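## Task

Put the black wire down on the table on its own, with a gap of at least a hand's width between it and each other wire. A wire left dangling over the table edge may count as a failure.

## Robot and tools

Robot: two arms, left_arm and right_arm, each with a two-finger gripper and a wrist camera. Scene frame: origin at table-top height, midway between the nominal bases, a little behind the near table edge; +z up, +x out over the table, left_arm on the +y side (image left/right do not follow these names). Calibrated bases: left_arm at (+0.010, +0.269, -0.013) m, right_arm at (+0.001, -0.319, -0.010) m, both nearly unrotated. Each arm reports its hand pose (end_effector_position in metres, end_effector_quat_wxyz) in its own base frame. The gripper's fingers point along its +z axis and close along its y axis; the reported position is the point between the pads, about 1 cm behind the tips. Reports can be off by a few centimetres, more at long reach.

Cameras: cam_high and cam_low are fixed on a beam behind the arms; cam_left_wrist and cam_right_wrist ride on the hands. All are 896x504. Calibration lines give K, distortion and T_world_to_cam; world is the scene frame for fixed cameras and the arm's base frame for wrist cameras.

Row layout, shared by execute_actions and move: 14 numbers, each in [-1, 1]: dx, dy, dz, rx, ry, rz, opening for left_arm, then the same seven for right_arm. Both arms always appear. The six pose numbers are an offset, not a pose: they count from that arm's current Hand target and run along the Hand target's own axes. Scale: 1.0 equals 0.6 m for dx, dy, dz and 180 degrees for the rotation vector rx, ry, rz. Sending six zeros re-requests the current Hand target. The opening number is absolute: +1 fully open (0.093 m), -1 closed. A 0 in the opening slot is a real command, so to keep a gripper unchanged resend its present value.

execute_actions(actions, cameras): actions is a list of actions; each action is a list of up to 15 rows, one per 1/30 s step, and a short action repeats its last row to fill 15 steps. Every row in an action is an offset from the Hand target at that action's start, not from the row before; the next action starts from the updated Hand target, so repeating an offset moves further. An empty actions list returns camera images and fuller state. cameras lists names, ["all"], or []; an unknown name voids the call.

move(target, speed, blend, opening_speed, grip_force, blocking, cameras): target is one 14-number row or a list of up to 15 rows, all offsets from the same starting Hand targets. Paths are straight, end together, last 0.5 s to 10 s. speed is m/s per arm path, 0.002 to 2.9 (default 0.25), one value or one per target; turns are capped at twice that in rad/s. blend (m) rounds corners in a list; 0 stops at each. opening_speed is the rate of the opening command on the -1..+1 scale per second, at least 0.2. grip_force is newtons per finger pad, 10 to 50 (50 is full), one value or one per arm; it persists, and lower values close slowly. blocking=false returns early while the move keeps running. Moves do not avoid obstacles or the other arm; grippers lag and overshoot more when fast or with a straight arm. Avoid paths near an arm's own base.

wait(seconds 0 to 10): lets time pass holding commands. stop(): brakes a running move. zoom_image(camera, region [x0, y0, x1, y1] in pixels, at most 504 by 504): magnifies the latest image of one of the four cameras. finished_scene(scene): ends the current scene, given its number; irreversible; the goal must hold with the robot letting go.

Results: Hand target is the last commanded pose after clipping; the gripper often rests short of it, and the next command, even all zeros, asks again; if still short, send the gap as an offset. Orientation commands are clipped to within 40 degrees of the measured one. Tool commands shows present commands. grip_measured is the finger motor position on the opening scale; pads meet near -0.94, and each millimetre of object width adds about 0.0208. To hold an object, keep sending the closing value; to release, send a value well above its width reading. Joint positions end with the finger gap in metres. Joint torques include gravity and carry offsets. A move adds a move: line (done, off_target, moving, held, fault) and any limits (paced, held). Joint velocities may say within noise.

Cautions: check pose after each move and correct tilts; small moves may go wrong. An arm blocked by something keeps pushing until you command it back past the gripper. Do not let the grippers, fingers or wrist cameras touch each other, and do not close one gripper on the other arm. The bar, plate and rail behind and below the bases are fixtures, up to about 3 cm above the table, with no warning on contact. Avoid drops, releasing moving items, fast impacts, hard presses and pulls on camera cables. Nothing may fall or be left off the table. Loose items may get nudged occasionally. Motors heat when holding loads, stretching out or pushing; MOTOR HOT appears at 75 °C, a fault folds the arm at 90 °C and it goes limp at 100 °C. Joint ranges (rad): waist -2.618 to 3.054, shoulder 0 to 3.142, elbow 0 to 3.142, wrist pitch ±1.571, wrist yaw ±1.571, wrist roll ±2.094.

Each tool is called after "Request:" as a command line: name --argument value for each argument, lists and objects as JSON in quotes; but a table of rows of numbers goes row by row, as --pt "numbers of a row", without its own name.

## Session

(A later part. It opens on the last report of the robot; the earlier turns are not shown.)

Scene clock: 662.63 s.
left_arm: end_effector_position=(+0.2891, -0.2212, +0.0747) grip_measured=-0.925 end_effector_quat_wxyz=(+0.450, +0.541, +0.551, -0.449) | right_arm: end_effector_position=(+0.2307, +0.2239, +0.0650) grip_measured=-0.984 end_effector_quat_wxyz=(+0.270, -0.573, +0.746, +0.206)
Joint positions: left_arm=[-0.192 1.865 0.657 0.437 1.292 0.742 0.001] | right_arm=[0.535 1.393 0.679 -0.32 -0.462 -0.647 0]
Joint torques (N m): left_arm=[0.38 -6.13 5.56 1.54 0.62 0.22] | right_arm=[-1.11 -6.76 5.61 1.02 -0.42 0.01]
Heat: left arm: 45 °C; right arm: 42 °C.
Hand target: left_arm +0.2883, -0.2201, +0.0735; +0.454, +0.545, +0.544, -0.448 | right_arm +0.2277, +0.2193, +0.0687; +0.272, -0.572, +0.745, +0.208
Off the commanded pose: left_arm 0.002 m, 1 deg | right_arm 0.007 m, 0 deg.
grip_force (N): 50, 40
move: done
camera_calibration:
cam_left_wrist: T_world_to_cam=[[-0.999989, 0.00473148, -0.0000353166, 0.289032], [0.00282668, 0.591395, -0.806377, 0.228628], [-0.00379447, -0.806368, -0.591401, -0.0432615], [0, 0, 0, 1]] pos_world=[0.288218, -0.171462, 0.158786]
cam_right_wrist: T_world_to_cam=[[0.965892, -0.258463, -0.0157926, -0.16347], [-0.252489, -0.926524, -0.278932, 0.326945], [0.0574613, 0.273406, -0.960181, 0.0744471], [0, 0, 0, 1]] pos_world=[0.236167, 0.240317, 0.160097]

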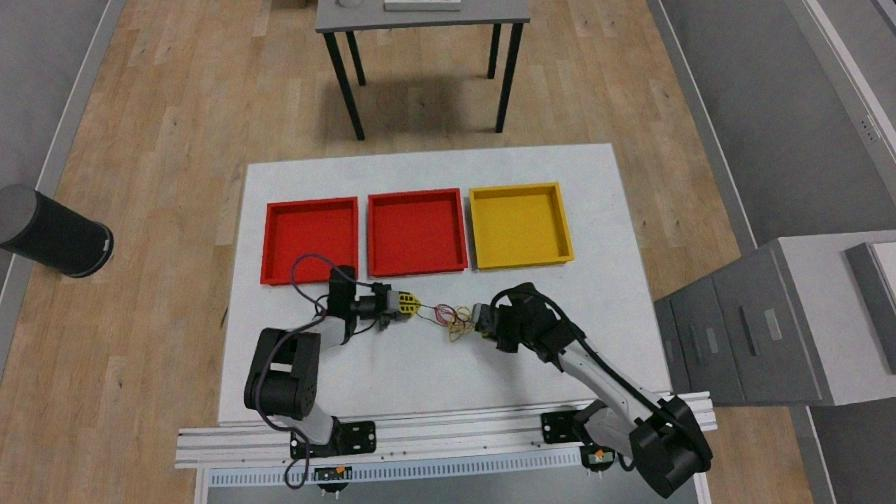

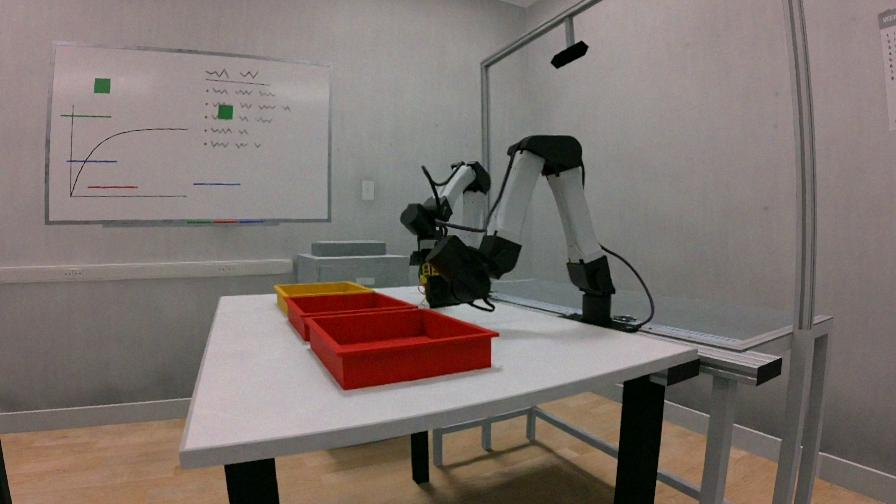

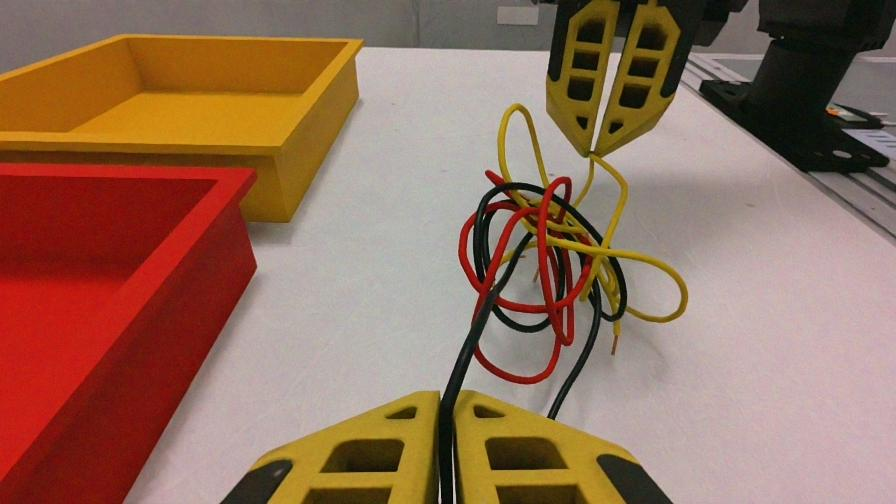

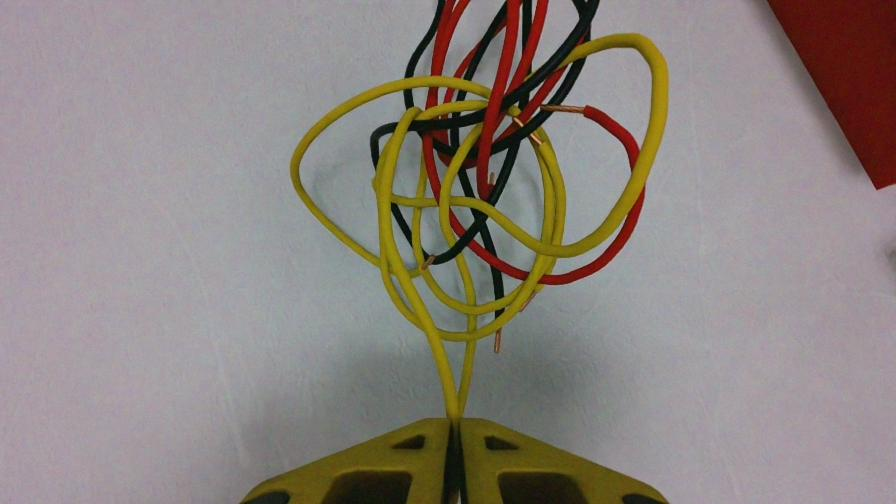

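Request:
move --target '[0.0124,0,-0.0655,0,0,0,-0.931621,0.0633,-0.0259,-0.075,0,0,0,-1]' --cameras '["all"]' --speed 0.04

Request:
zoom_image --camera "cam_high" --region '[380, 250, 520, 350]'

Request:
zoom_image --camera "cam_left_wrist" --region '[350, 0, 850, 500]'

Scene clock: 674.07 s.
left_arm: end_effector_position=(+0.2765, -0.1844, +0.0682) grip_measured=-0.925 end_effector_quat_wxyz=(+0.437, +0.538, +0.555, -0.460) | right_arm: end_effector_position=(+0.2285, +0.1668, +0.0764) grip_measured=-0.984 end_effector_quat_wxyz=(+0.272, -0.576, +0.740, +0.217)
Joint positions: left_arm=[-0.069 1.865 0.746 -0.16 1.365 1.232 0.001] | right_arm=[0.287 1.298 0.668 -0.534 -0.601 -0.909 0]
Joint torques (N m): left_arm=[1.68 -6.01 8.42 0.87 0.74 0.24] | right_arm=[-1.55 -5.76 6.26 0.75 -0.15 -0.02]
Heat: left arm: 45 °C; right arm: 42 °C.
Hand target: left_arm +0.2882, -0.1801, +0.0735; +0.454, +0.545, +0.544, -0.448 | right_arm +0.2277, +0.1593, +0.0787; +0.272, -0.572, +0.745, +0.208
Off the commanded pose: left_arm 0.014 m, 3 deg | right_arm 0.008 m, 1 deg.
grip_force (N): 50, 40
move: off_target (left_arm)
camera_calibration:
cam_left_wrist: T_world_to_cam=[[-0.999325, 0.0176653, 0.0322097, 0.276209], [-0.0154012, 0.594551, -0.803911, 0.20705], [-0.0333516, -0.803864, -0.593877, -0.00869884], [0, 0, 0, 1]] pos_world=[0.278921, -0.134974, 0.152387]
cam_right_wrist: T_world_to_cam=[[0.969902, -0.242234, -0.0247374, -0.178814], [-0.238515, -0.924712, -0.296678, 0.274515], [0.0489905, 0.293649, -0.954657, 0.0992019], [0, 0, 0, 1]] pos_world=[0.234048, 0.181402, 0.171723]

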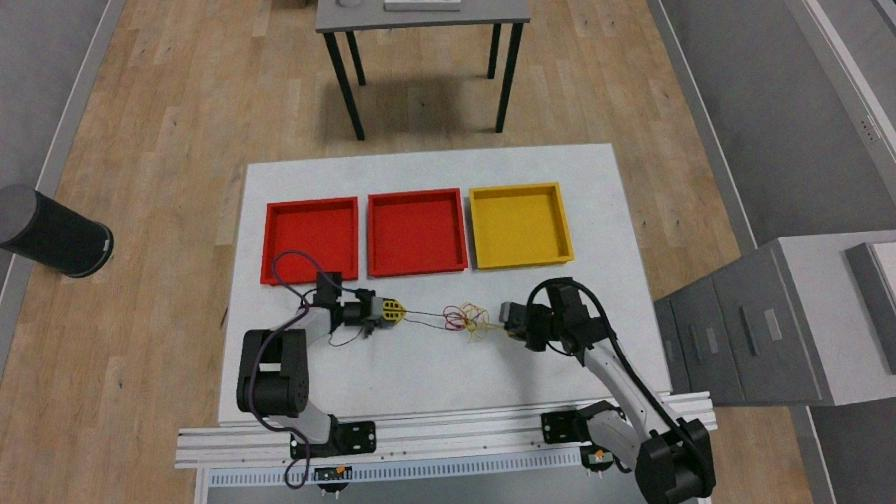

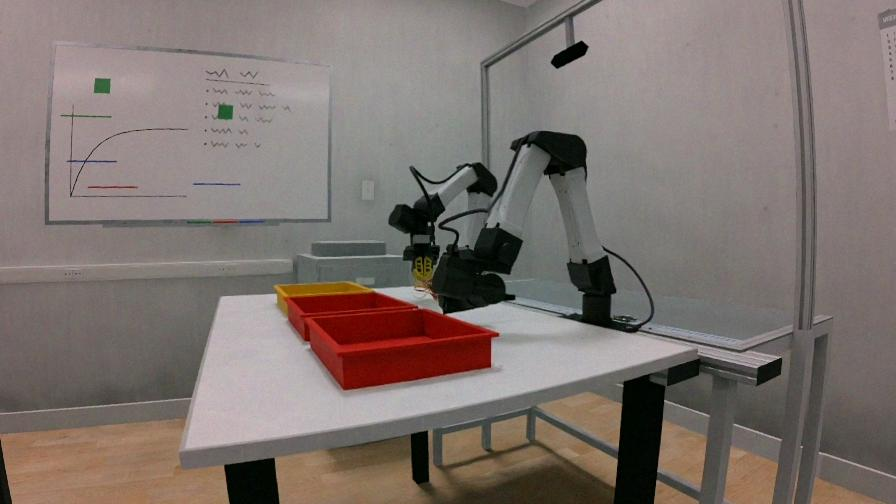

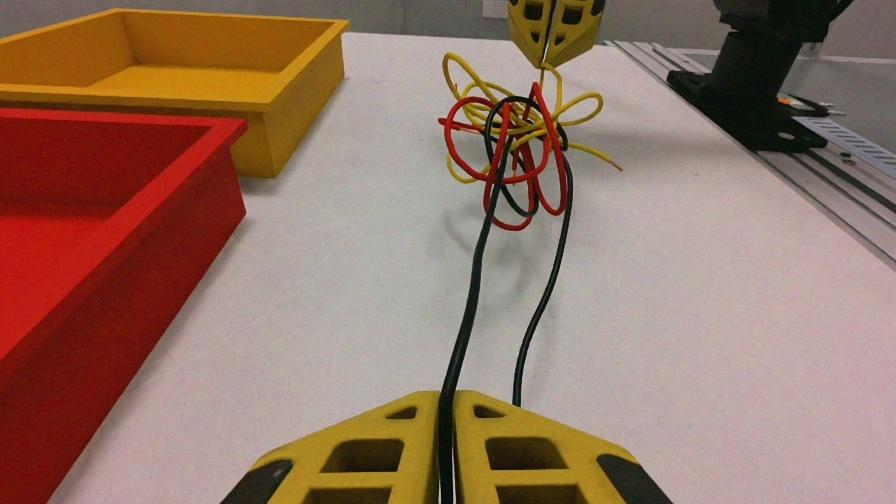

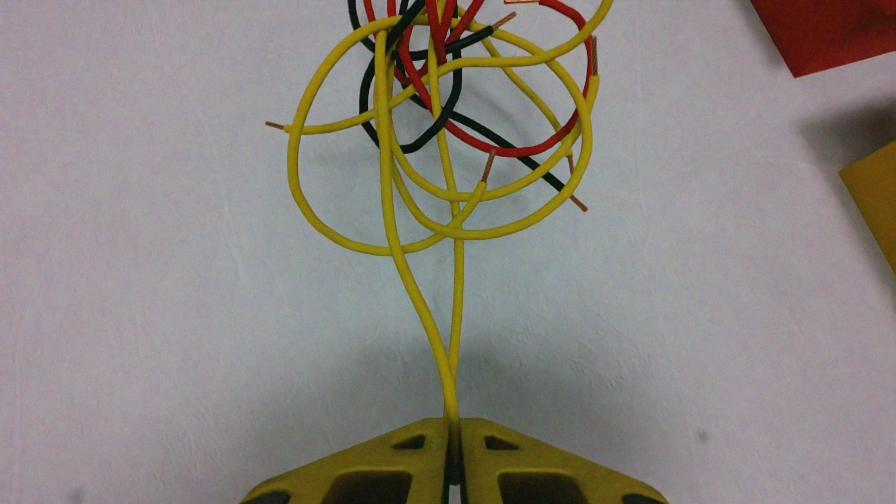

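Scaled by 3.600 from the camera's 896x504 image, which has a finer 1280x720 frame.

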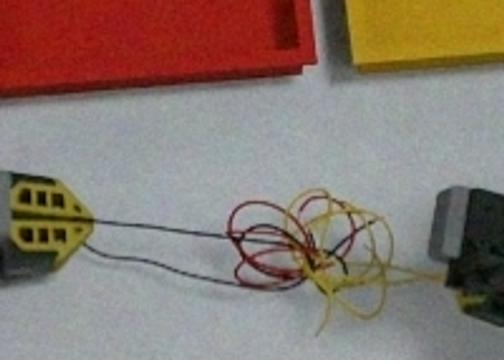

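Scaled by 1.008 from the camera's 896x504 image, which has a finer 1280x720 frame.

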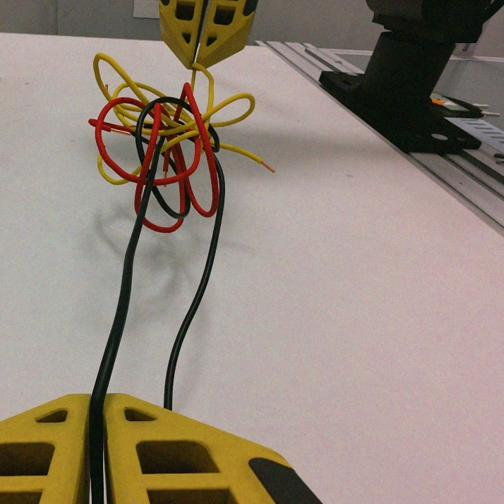

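Request:
move --target '[0.0252,0.0507,-0.1307,-0.1637,0.001,-0.031,-0.931621,0,0,0,0,0,0,-1]' --cameras '["all"]' --speed 0.04

Request:
zoom_image --camera "cam_high" --region '[360, 250, 520, 350]'

Request:
zoom_image --camera "cam_left_wrist" --region '[350, 0, 850, 500]'

Scene clock: 694.13 s.
left_arm: end_effector_position=(+0.2967, -0.1207, +0.0738) grip_measured=-0.925 end_effector_quat_wxyz=(+0.526, +0.406, +0.643, -0.381) | right_arm: end_effector_position=(+0.2286, +0.1741, +0.0831) grip_measured=-0.984 end_effector_quat_wxyz=(+0.288, -0.577, +0.726, +0.237)
Joint positions: left_arm=[0.143 1.777 0.381 0.807 1.287 0.507 0.001] | right_arm=[0.286 1.298 0.668 -0.512 -0.655 -0.91 0]
Joint torques (N m): left_arm=[4.1 -7.53 4.56 2.01 -0.54 -0.12] | right_arm=[-1.37 -5.75 6.16 0.52 0.36 0]
Heat: left arm: 45 °C; right arm: 43 °C.
Hand target: left_arm +0.3183, -0.1001, +0.0735; +0.554, +0.385, +0.667, -0.316 | right_arm +0.2277, +0.1592, +0.0787; +0.272, -0.572, +0.745, +0.208
Off the commanded pose: left_arm 0.030 m, 9 deg | right_arm 0.015 m, 4 deg.
grip_force (N): 50, 40
move: off_target (left_arm, right_arm)
camera_calibration:
cam_left_wrist: T_world_to_cam=[[-0.929307, -0.365485, 0.052997, 0.22664], [-0.246265, 0.506334, -0.826426, 0.233502], [0.275212, -0.781055, -0.560546, -0.0447486], [0, 0, 0, 1]] pos_world=[0.280436, -0.0703478, 0.155877]
cam_right_wrist: T_world_to_cam=[[0.974986, -0.220272, -0.029708, -0.181576], [-0.216723, -0.912478, -0.347009, 0.28034], [0.0493286, 0.344768, -0.937391, 0.093057], [0, 0, 0, 1]] pos_world=[0.2332, 0.183725, 0.179117]

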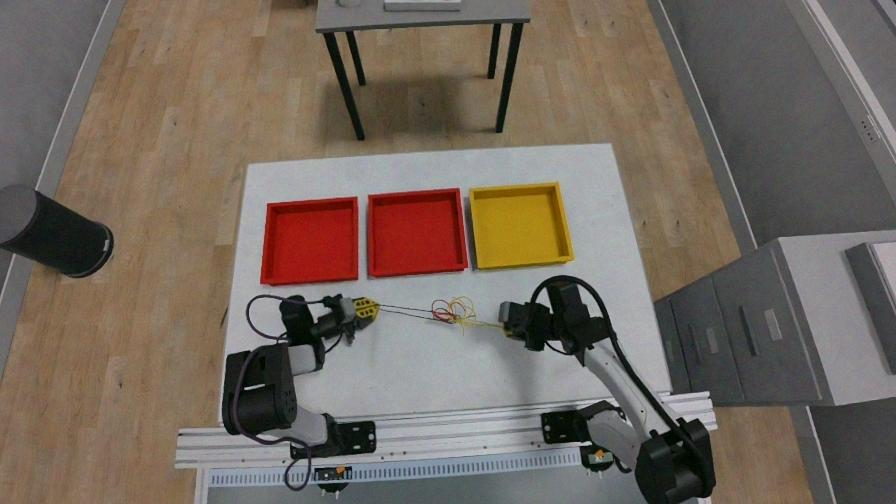

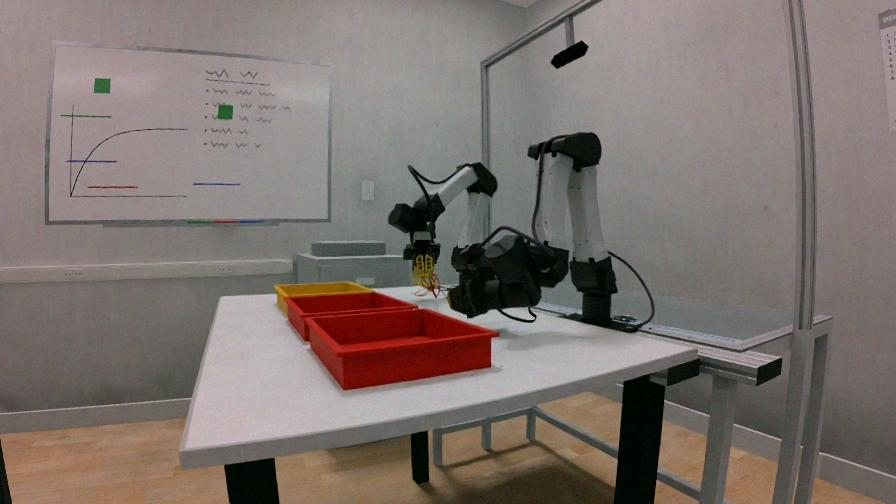

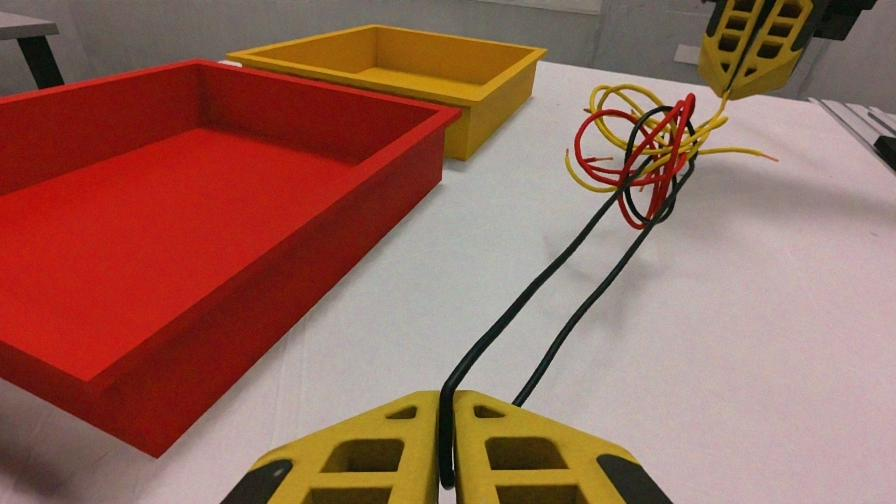

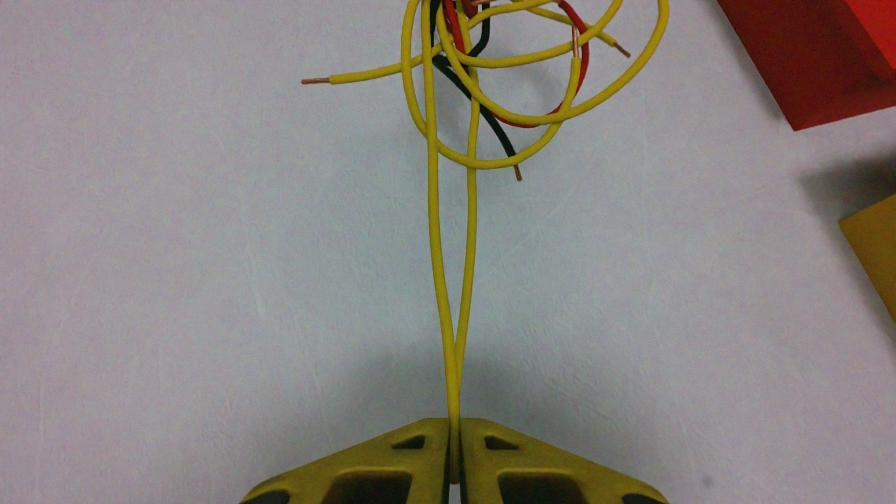

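Scaled by 3.150 from the camera's 896x504 image, which has a finer 1280x720 frame.

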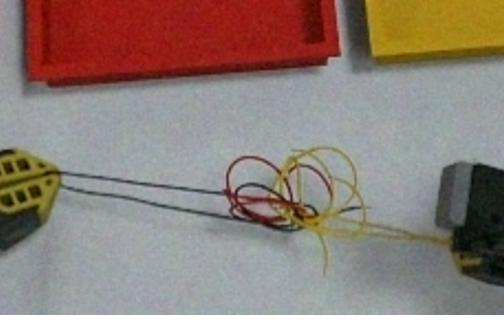

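Scaled by 1.008 from the camera's 896x504 image, which has a finer 1280x720 frame.

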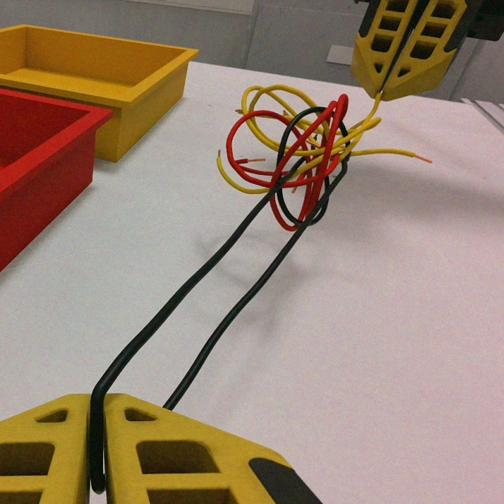

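Request:
move --target '[0.005,-0.05,0.04,0,0,0,-0.931621,0,0,0,0,0,0,-1]' --cameras '["all"]' --speed 0.06

Request:
zoom_image --camera "cam_high" --region '[410, 270, 500, 340]'

Request:
zoom_image --camera "cam_left_wrist" --region '[480, 30, 830, 330]'

Request:
zoom_image --camera "cam_right_wrist" --region '[250, 0, 700, 300]'

Scene clock: 711.10 s.
left_arm: end_effector_position=(+0.3005, -0.1388, +0.0693) grip_measured=-0.925 end_effector_quat_wxyz=(+0.551, +0.397, +0.657, -0.329) | right_arm: end_effector_position=(+0.2263, +0.1661, +0.0763) grip_measured=-0.984 end_effector_quat_wxyz=(+0.269, -0.573, +0.741, +0.223)
Joint positions: left_arm=[0.034 1.817 0.287 1.14 1.085 0.352 0.001] | right_arm=[0.282 1.298 0.668 -0.547 -0.611 -0.91 0]
Joint torques (N m): left_arm=[0.24 -4.38 3.08 2.11 -0.05 -0.12] | right_arm=[-1.05 -5.79 6.16 0.8 -0.04 -0.02]
Heat: left arm: 47 °C; right arm: 43 °C.
Hand target: left_arm +0.3040, -0.1351, +0.0659; +0.554, +0.385, +0.667, -0.316 | right_arm +0.2277, +0.1593, +0.0787; +0.271, -0.572, +0.745, +0.208
Off the commanded pose: left_arm 0.006 m, 2 deg | right_arm 0.007 m, 2 deg.
grip_force (N): 50, 40
move: done
camera_calibration:
cam_left_wrist: T_world_to_cam=[[-0.890786, -0.454228, -0.0133161, 0.20441], [-0.253723, 0.521459, -0.814681, 0.243399], [0.376995, -0.722328, -0.579756, -0.0834191], [0, 0, 0, 1]] pos_world=[0.27529, -0.0943297, 0.152652]
cam_right_wrist: T_world_to_cam=[[0.96926, -0.242773, -0.0399452, -0.17541], [-0.243456, -0.922906, -0.298285, 0.274255], [0.0355499, 0.29884, -0.953641, 0.101516], [0, 0, 0, 1]] pos_world=[0.233178, 0.18019, 0.171609]

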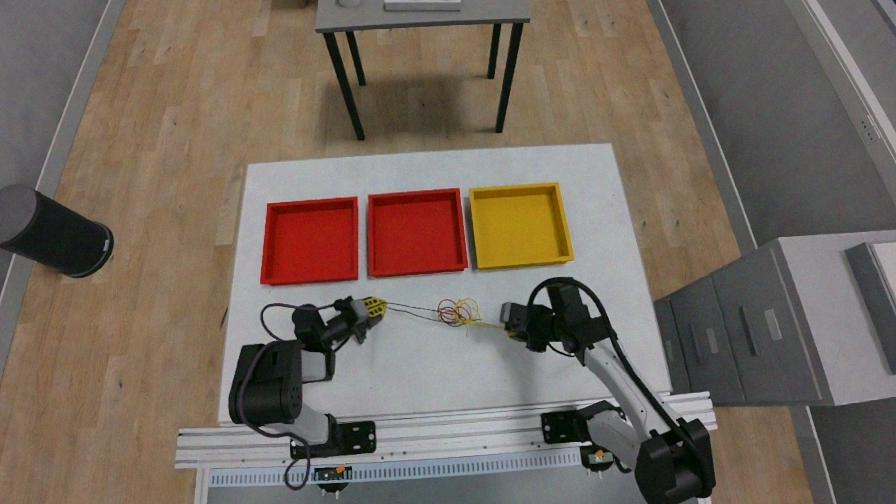

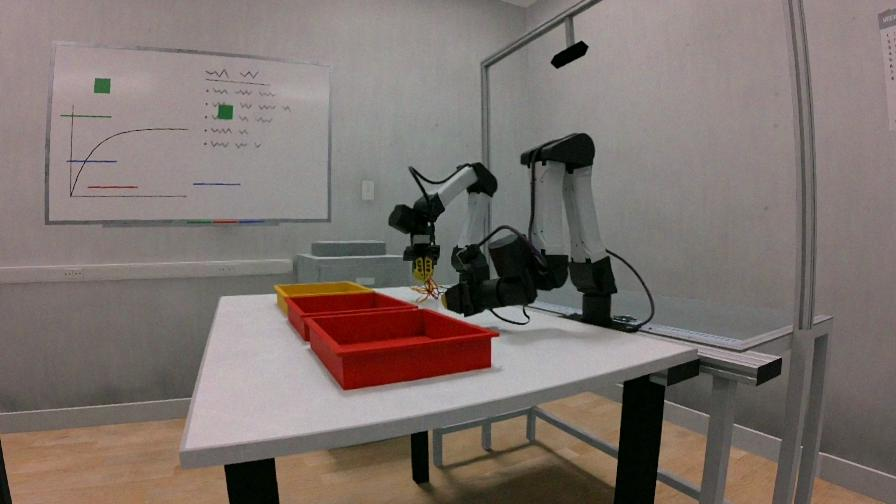

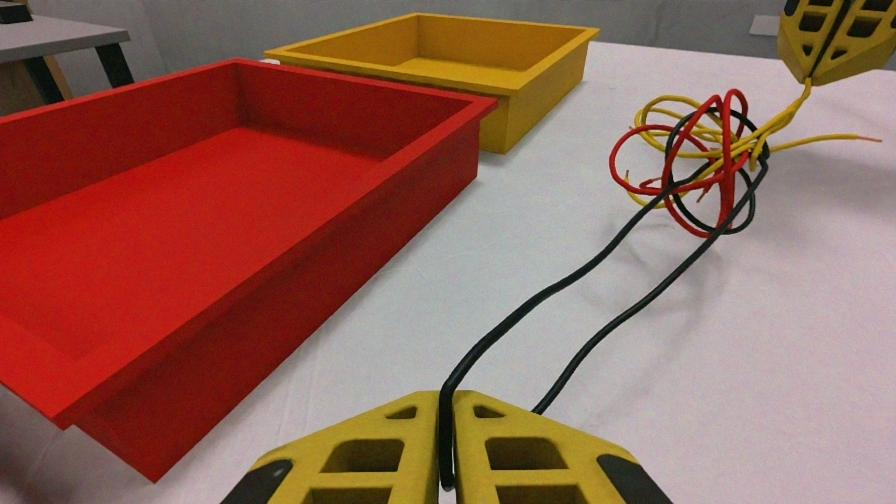

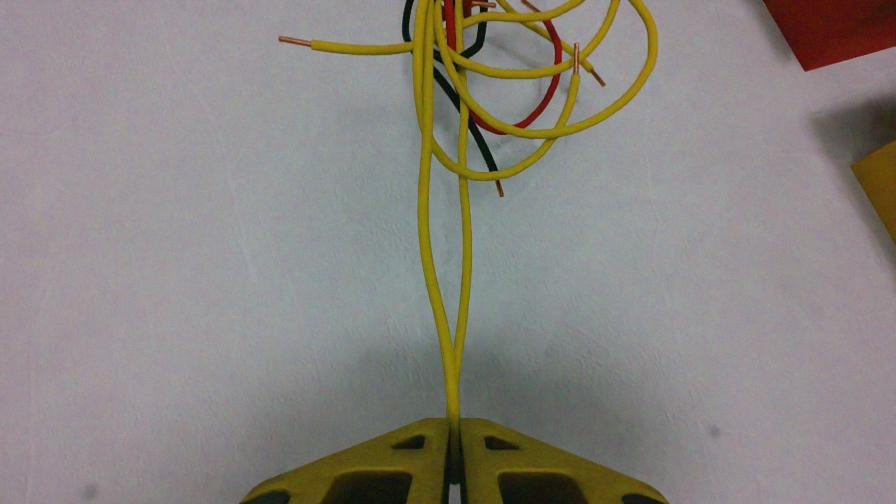

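Scaled by 5.600 from the camera's 896x504 image, which has a finer 1280x720 frame.

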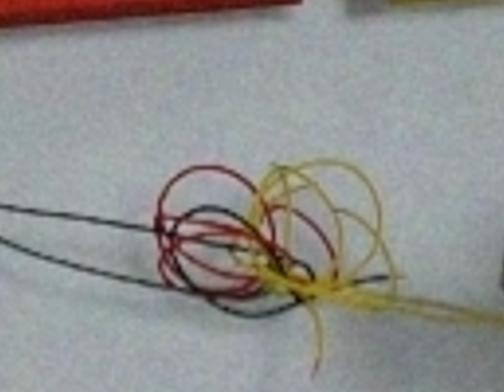

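Scaled by 1.440 from the camera's 896x504 image, which has a finer 1280x720 frame.

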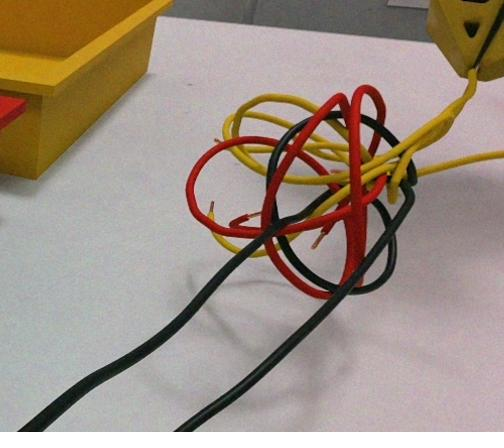

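Scaled by 1.120 from the camera's 896x504 image, which has a finer 1280x720 frame.

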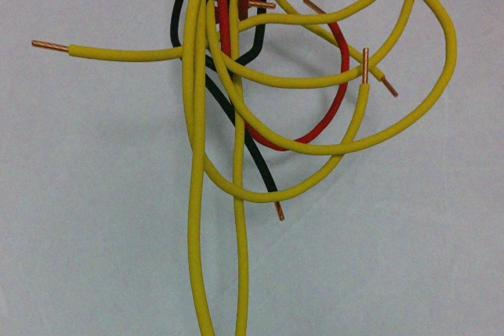

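Request:
move --target '[-0.0012,0.068,-0.092,0,0,0,-0.931621,0.03,-0.02,-0.05,0,0,0,-1]' --cameras '["all"]' --speed 0.06

Request:
zoom_image --camera "cam_high" --region '[410, 270, 500, 340]'

Request:
zoom_image --camera "cam_left_wrist" --region '[480, 30, 830, 330]'

Request:
zoom_image --camera "cam_right_wrist" --region '[250, 0, 700, 300]'

Scene clock: 742.80 s.
left_arm: end_effector_position=(+0.2899, -0.0838, +0.0701) grip_measured=-0.925 end_effector_quat_wxyz=(+0.533, +0.372, +0.663, -0.372) | right_arm: end_effector_position=(+0.2231, +0.1391, +0.0878) grip_measured=-0.984 end_effector_quat_wxyz=(+0.279, -0.574, +0.730, +0.245)
Joint positions: left_arm=[0.294 1.728 0.387 0.545 1.35 0.686 0.001] | right_arm=[0.123 1.286 0.698 -0.703 -0.716 -1.104 0]
Joint torques (N m): left_arm=[2.58 -7.17 8.49 1.64 -0.08 0.18] | right_arm=[-2.07 -4.85 8.73 0.48 0.34 -0.05]
Heat: left arm: 47 °C; right arm: 43 °C.
Hand target: left_arm +0.3119, -0.0678, +0.0771; +0.554, +0.385, +0.667, -0.316 | right_arm +0.2307, +0.1242, +0.0901; +0.271, -0.572, +0.745, +0.208
Off the commanded pose: left_arm 0.028 m, 7 deg | right_arm 0.017 m, 5 deg.
grip_force (N): 50, 40
move: off_target (left_arm, right_arm)
camera_calibration:
cam_left_wrist: T_world_to_cam=[[-0.8974, -0.432523, 0.0871648, 0.216733], [-0.308894, 0.474817, -0.824096, 0.225484], [0.315053, -0.766468, -0.559704, -0.0265542], [0, 0, 0, 1]] pos_world=[0.272513, -0.0336745, 0.152067]
cam_right_wrist: T_world_to_cam=[[0.973826, -0.220518, -0.0550905, -0.181215], [-0.225913, -0.912345, -0.341454, 0.2504], [0.0250353, 0.344962, -0.938283, 0.115276], [0, 0, 0, 1]] pos_world=[0.230155, 0.148724, 0.183678]

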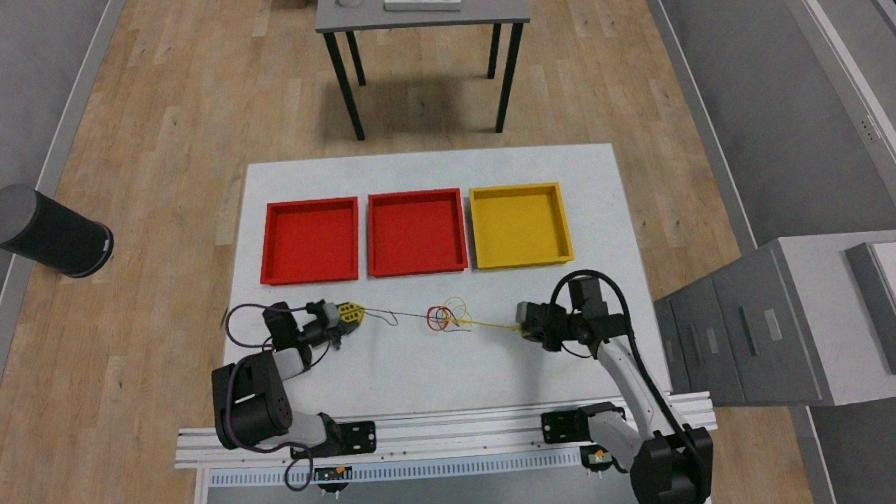

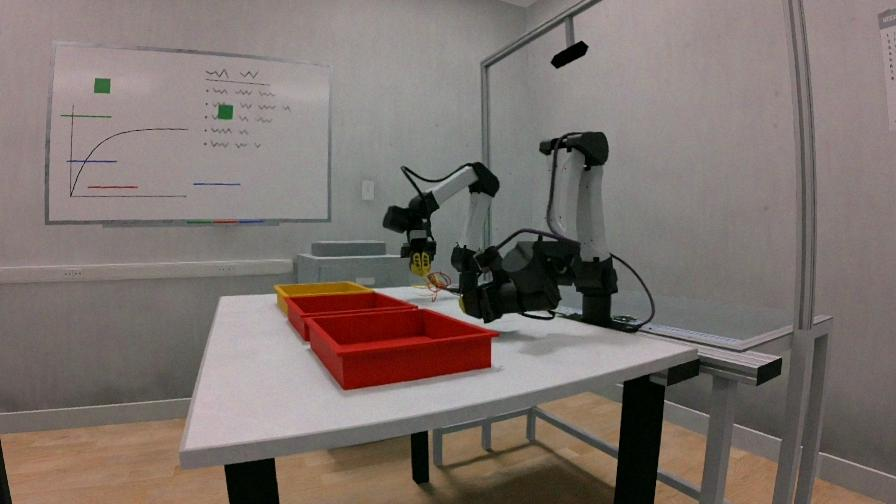

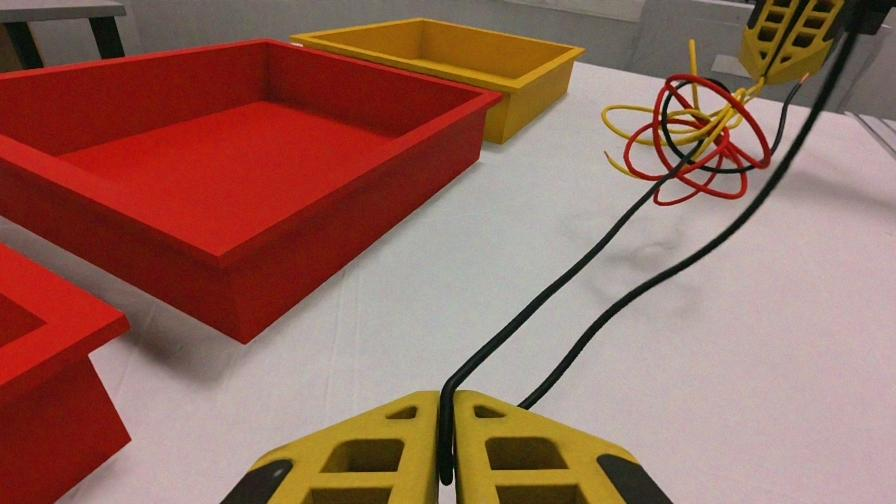

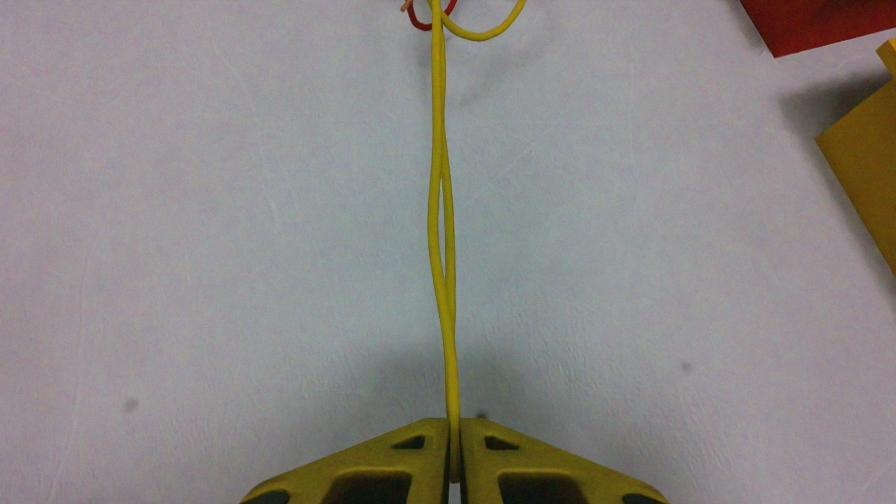

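Scaled by 5.600 from the camera's 896x504 image, which has a finer 1280x720 frame.

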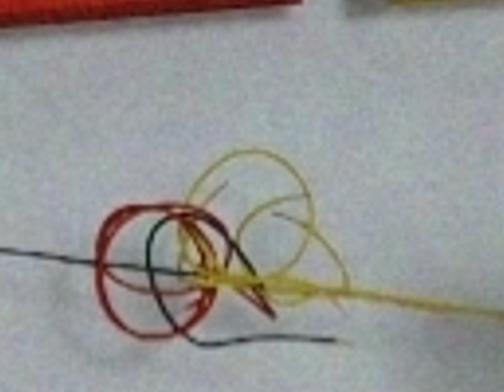

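Scaled by 1.440 from the camera's 896x504 image, which has a finer 1280x720 frame.

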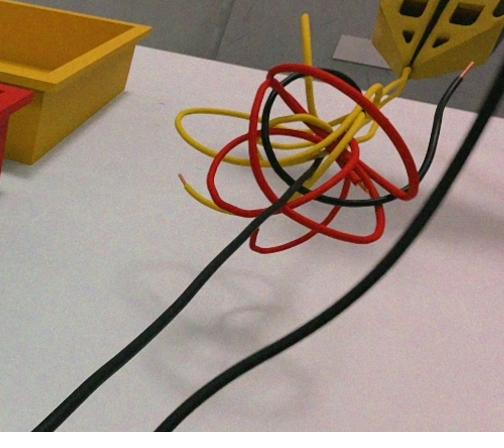

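Scaled by 1.120 from the camera's 896x504 image, which has a finer 1280x720 frame.

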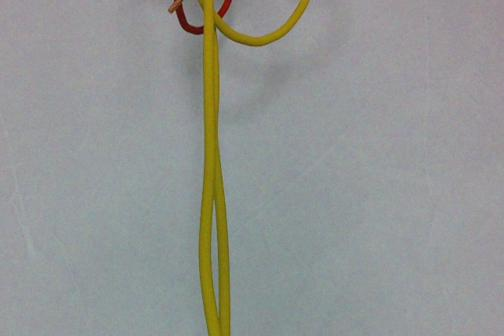

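Request:
move --target '[0.0175,0.08,-0.1,-0.1365,0.0007,-0.0259,-0.931621,0,0,0,0,0,0,-1]' --cameras '["all"]' --speed 0.06

Request:
zoom_image --camera "cam_high" --region '[320, 250, 500, 350]'

Request:
zoom_image --camera "cam_left_wrist" --region '[480, 0, 890, 330]'

Scene clock: 756.63 s.
left_arm: end_effector_position=(+0.3212, +0.0022, +0.0788) grip_measured=-0.925 end_effector_quat_wxyz=(+0.606, +0.244, +0.729, -0.205) | right_arm: end_effector_position=(+0.2219, +0.1289, +0.0808) grip_measured=-0.984 end_effector_quat_wxyz=(+0.259, -0.570, +0.746, +0.226)
Joint positions: left_arm=[0.495 1.71 0.268 1.022 1.108 0.377 0.001] | right_arm=[0.111 1.286 0.698 -0.73 -0.662 -1.106 0]
Joint torques (N m): left_arm=[1.14 -4.82 3.71 2.16 0.08 -0.12] | right_arm=[-1.07 -4.55 8.69 0.65 -0.23 -0.05]
Heat: left arm: 47 °C; right arm: 44 °C.
Hand target: left_arm +0.3226, +0.0089, +0.0783; +0.610, +0.232, +0.734, -0.188 | right_arm +0.2307, +0.1242, +0.0901; +0.272, -0.572, +0.745, +0.208
Off the commanded pose: left_arm 0.007 m, 2 deg | right_arm 0.014 m, 3 deg.
grip_force (N): 50, 40
move: off_target (right_arm)
camera_calibration:
cam_left_wrist: T_world_to_cam=[[-0.616479, -0.787356, -0.00498421, 0.198972], [-0.457101, 0.363038, -0.811949, 0.248339], [0.641103, -0.498271, -0.583706, -0.0689857], [0, 0, 0, 1]] pos_world=[0.280405, 0.0321319, 0.162363]
cam_right_wrist: T_world_to_cam=[[0.966848, -0.248137, -0.0602743, -0.177244], [-0.254894, -0.923712, -0.28598, 0.24182], [0.0152859, 0.291862, -0.956338, 0.122644], [0, 0, 0, 1]] pos_world=[0.231132, 0.143596, 0.175761]

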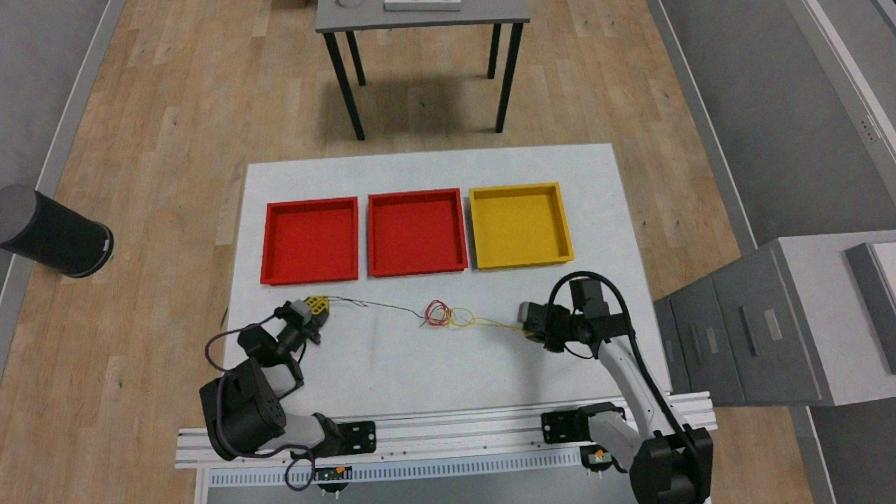

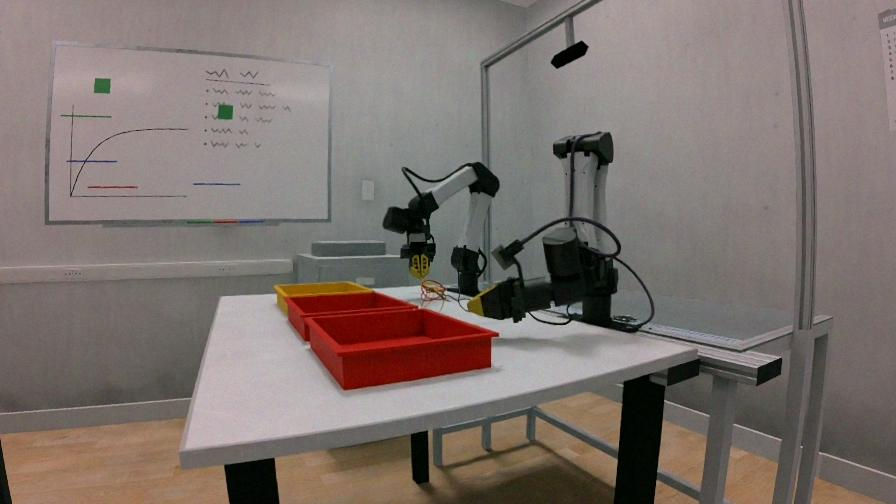

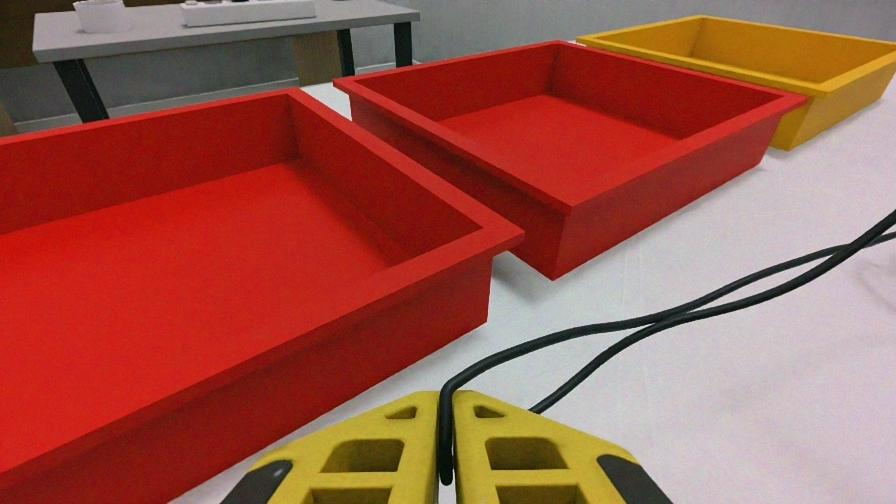

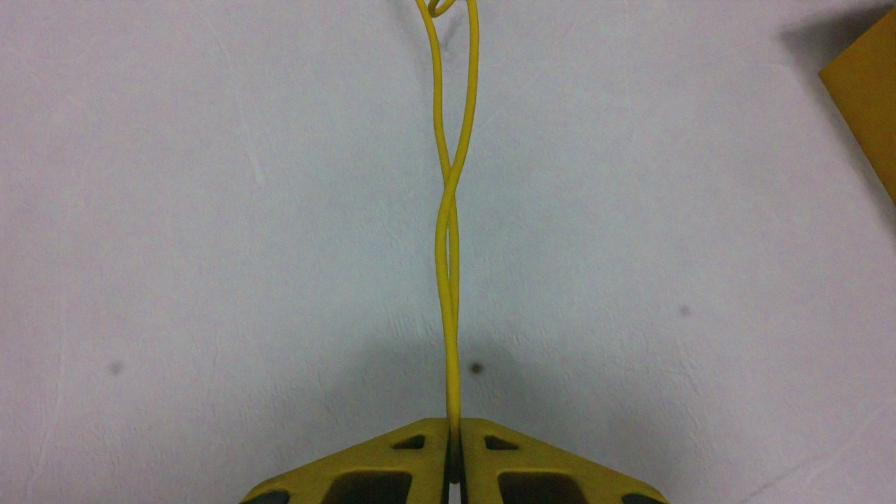

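Scaled by 2.800 from the camera's 896x504 image, which has a finer 1280x720 frame.

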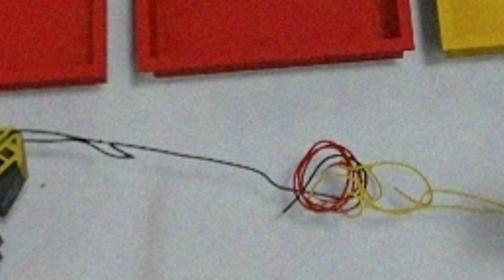

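Scaled by 1.229 from the camera's 896x504 image, which has a finer 1280x720 frame.

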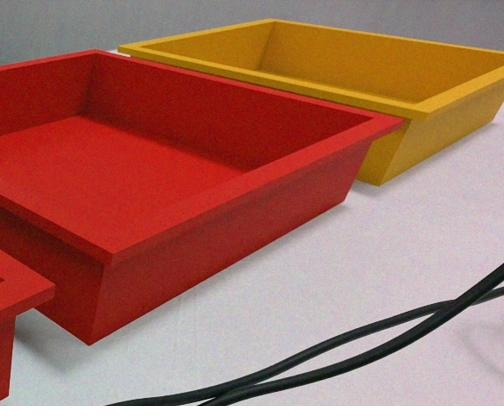

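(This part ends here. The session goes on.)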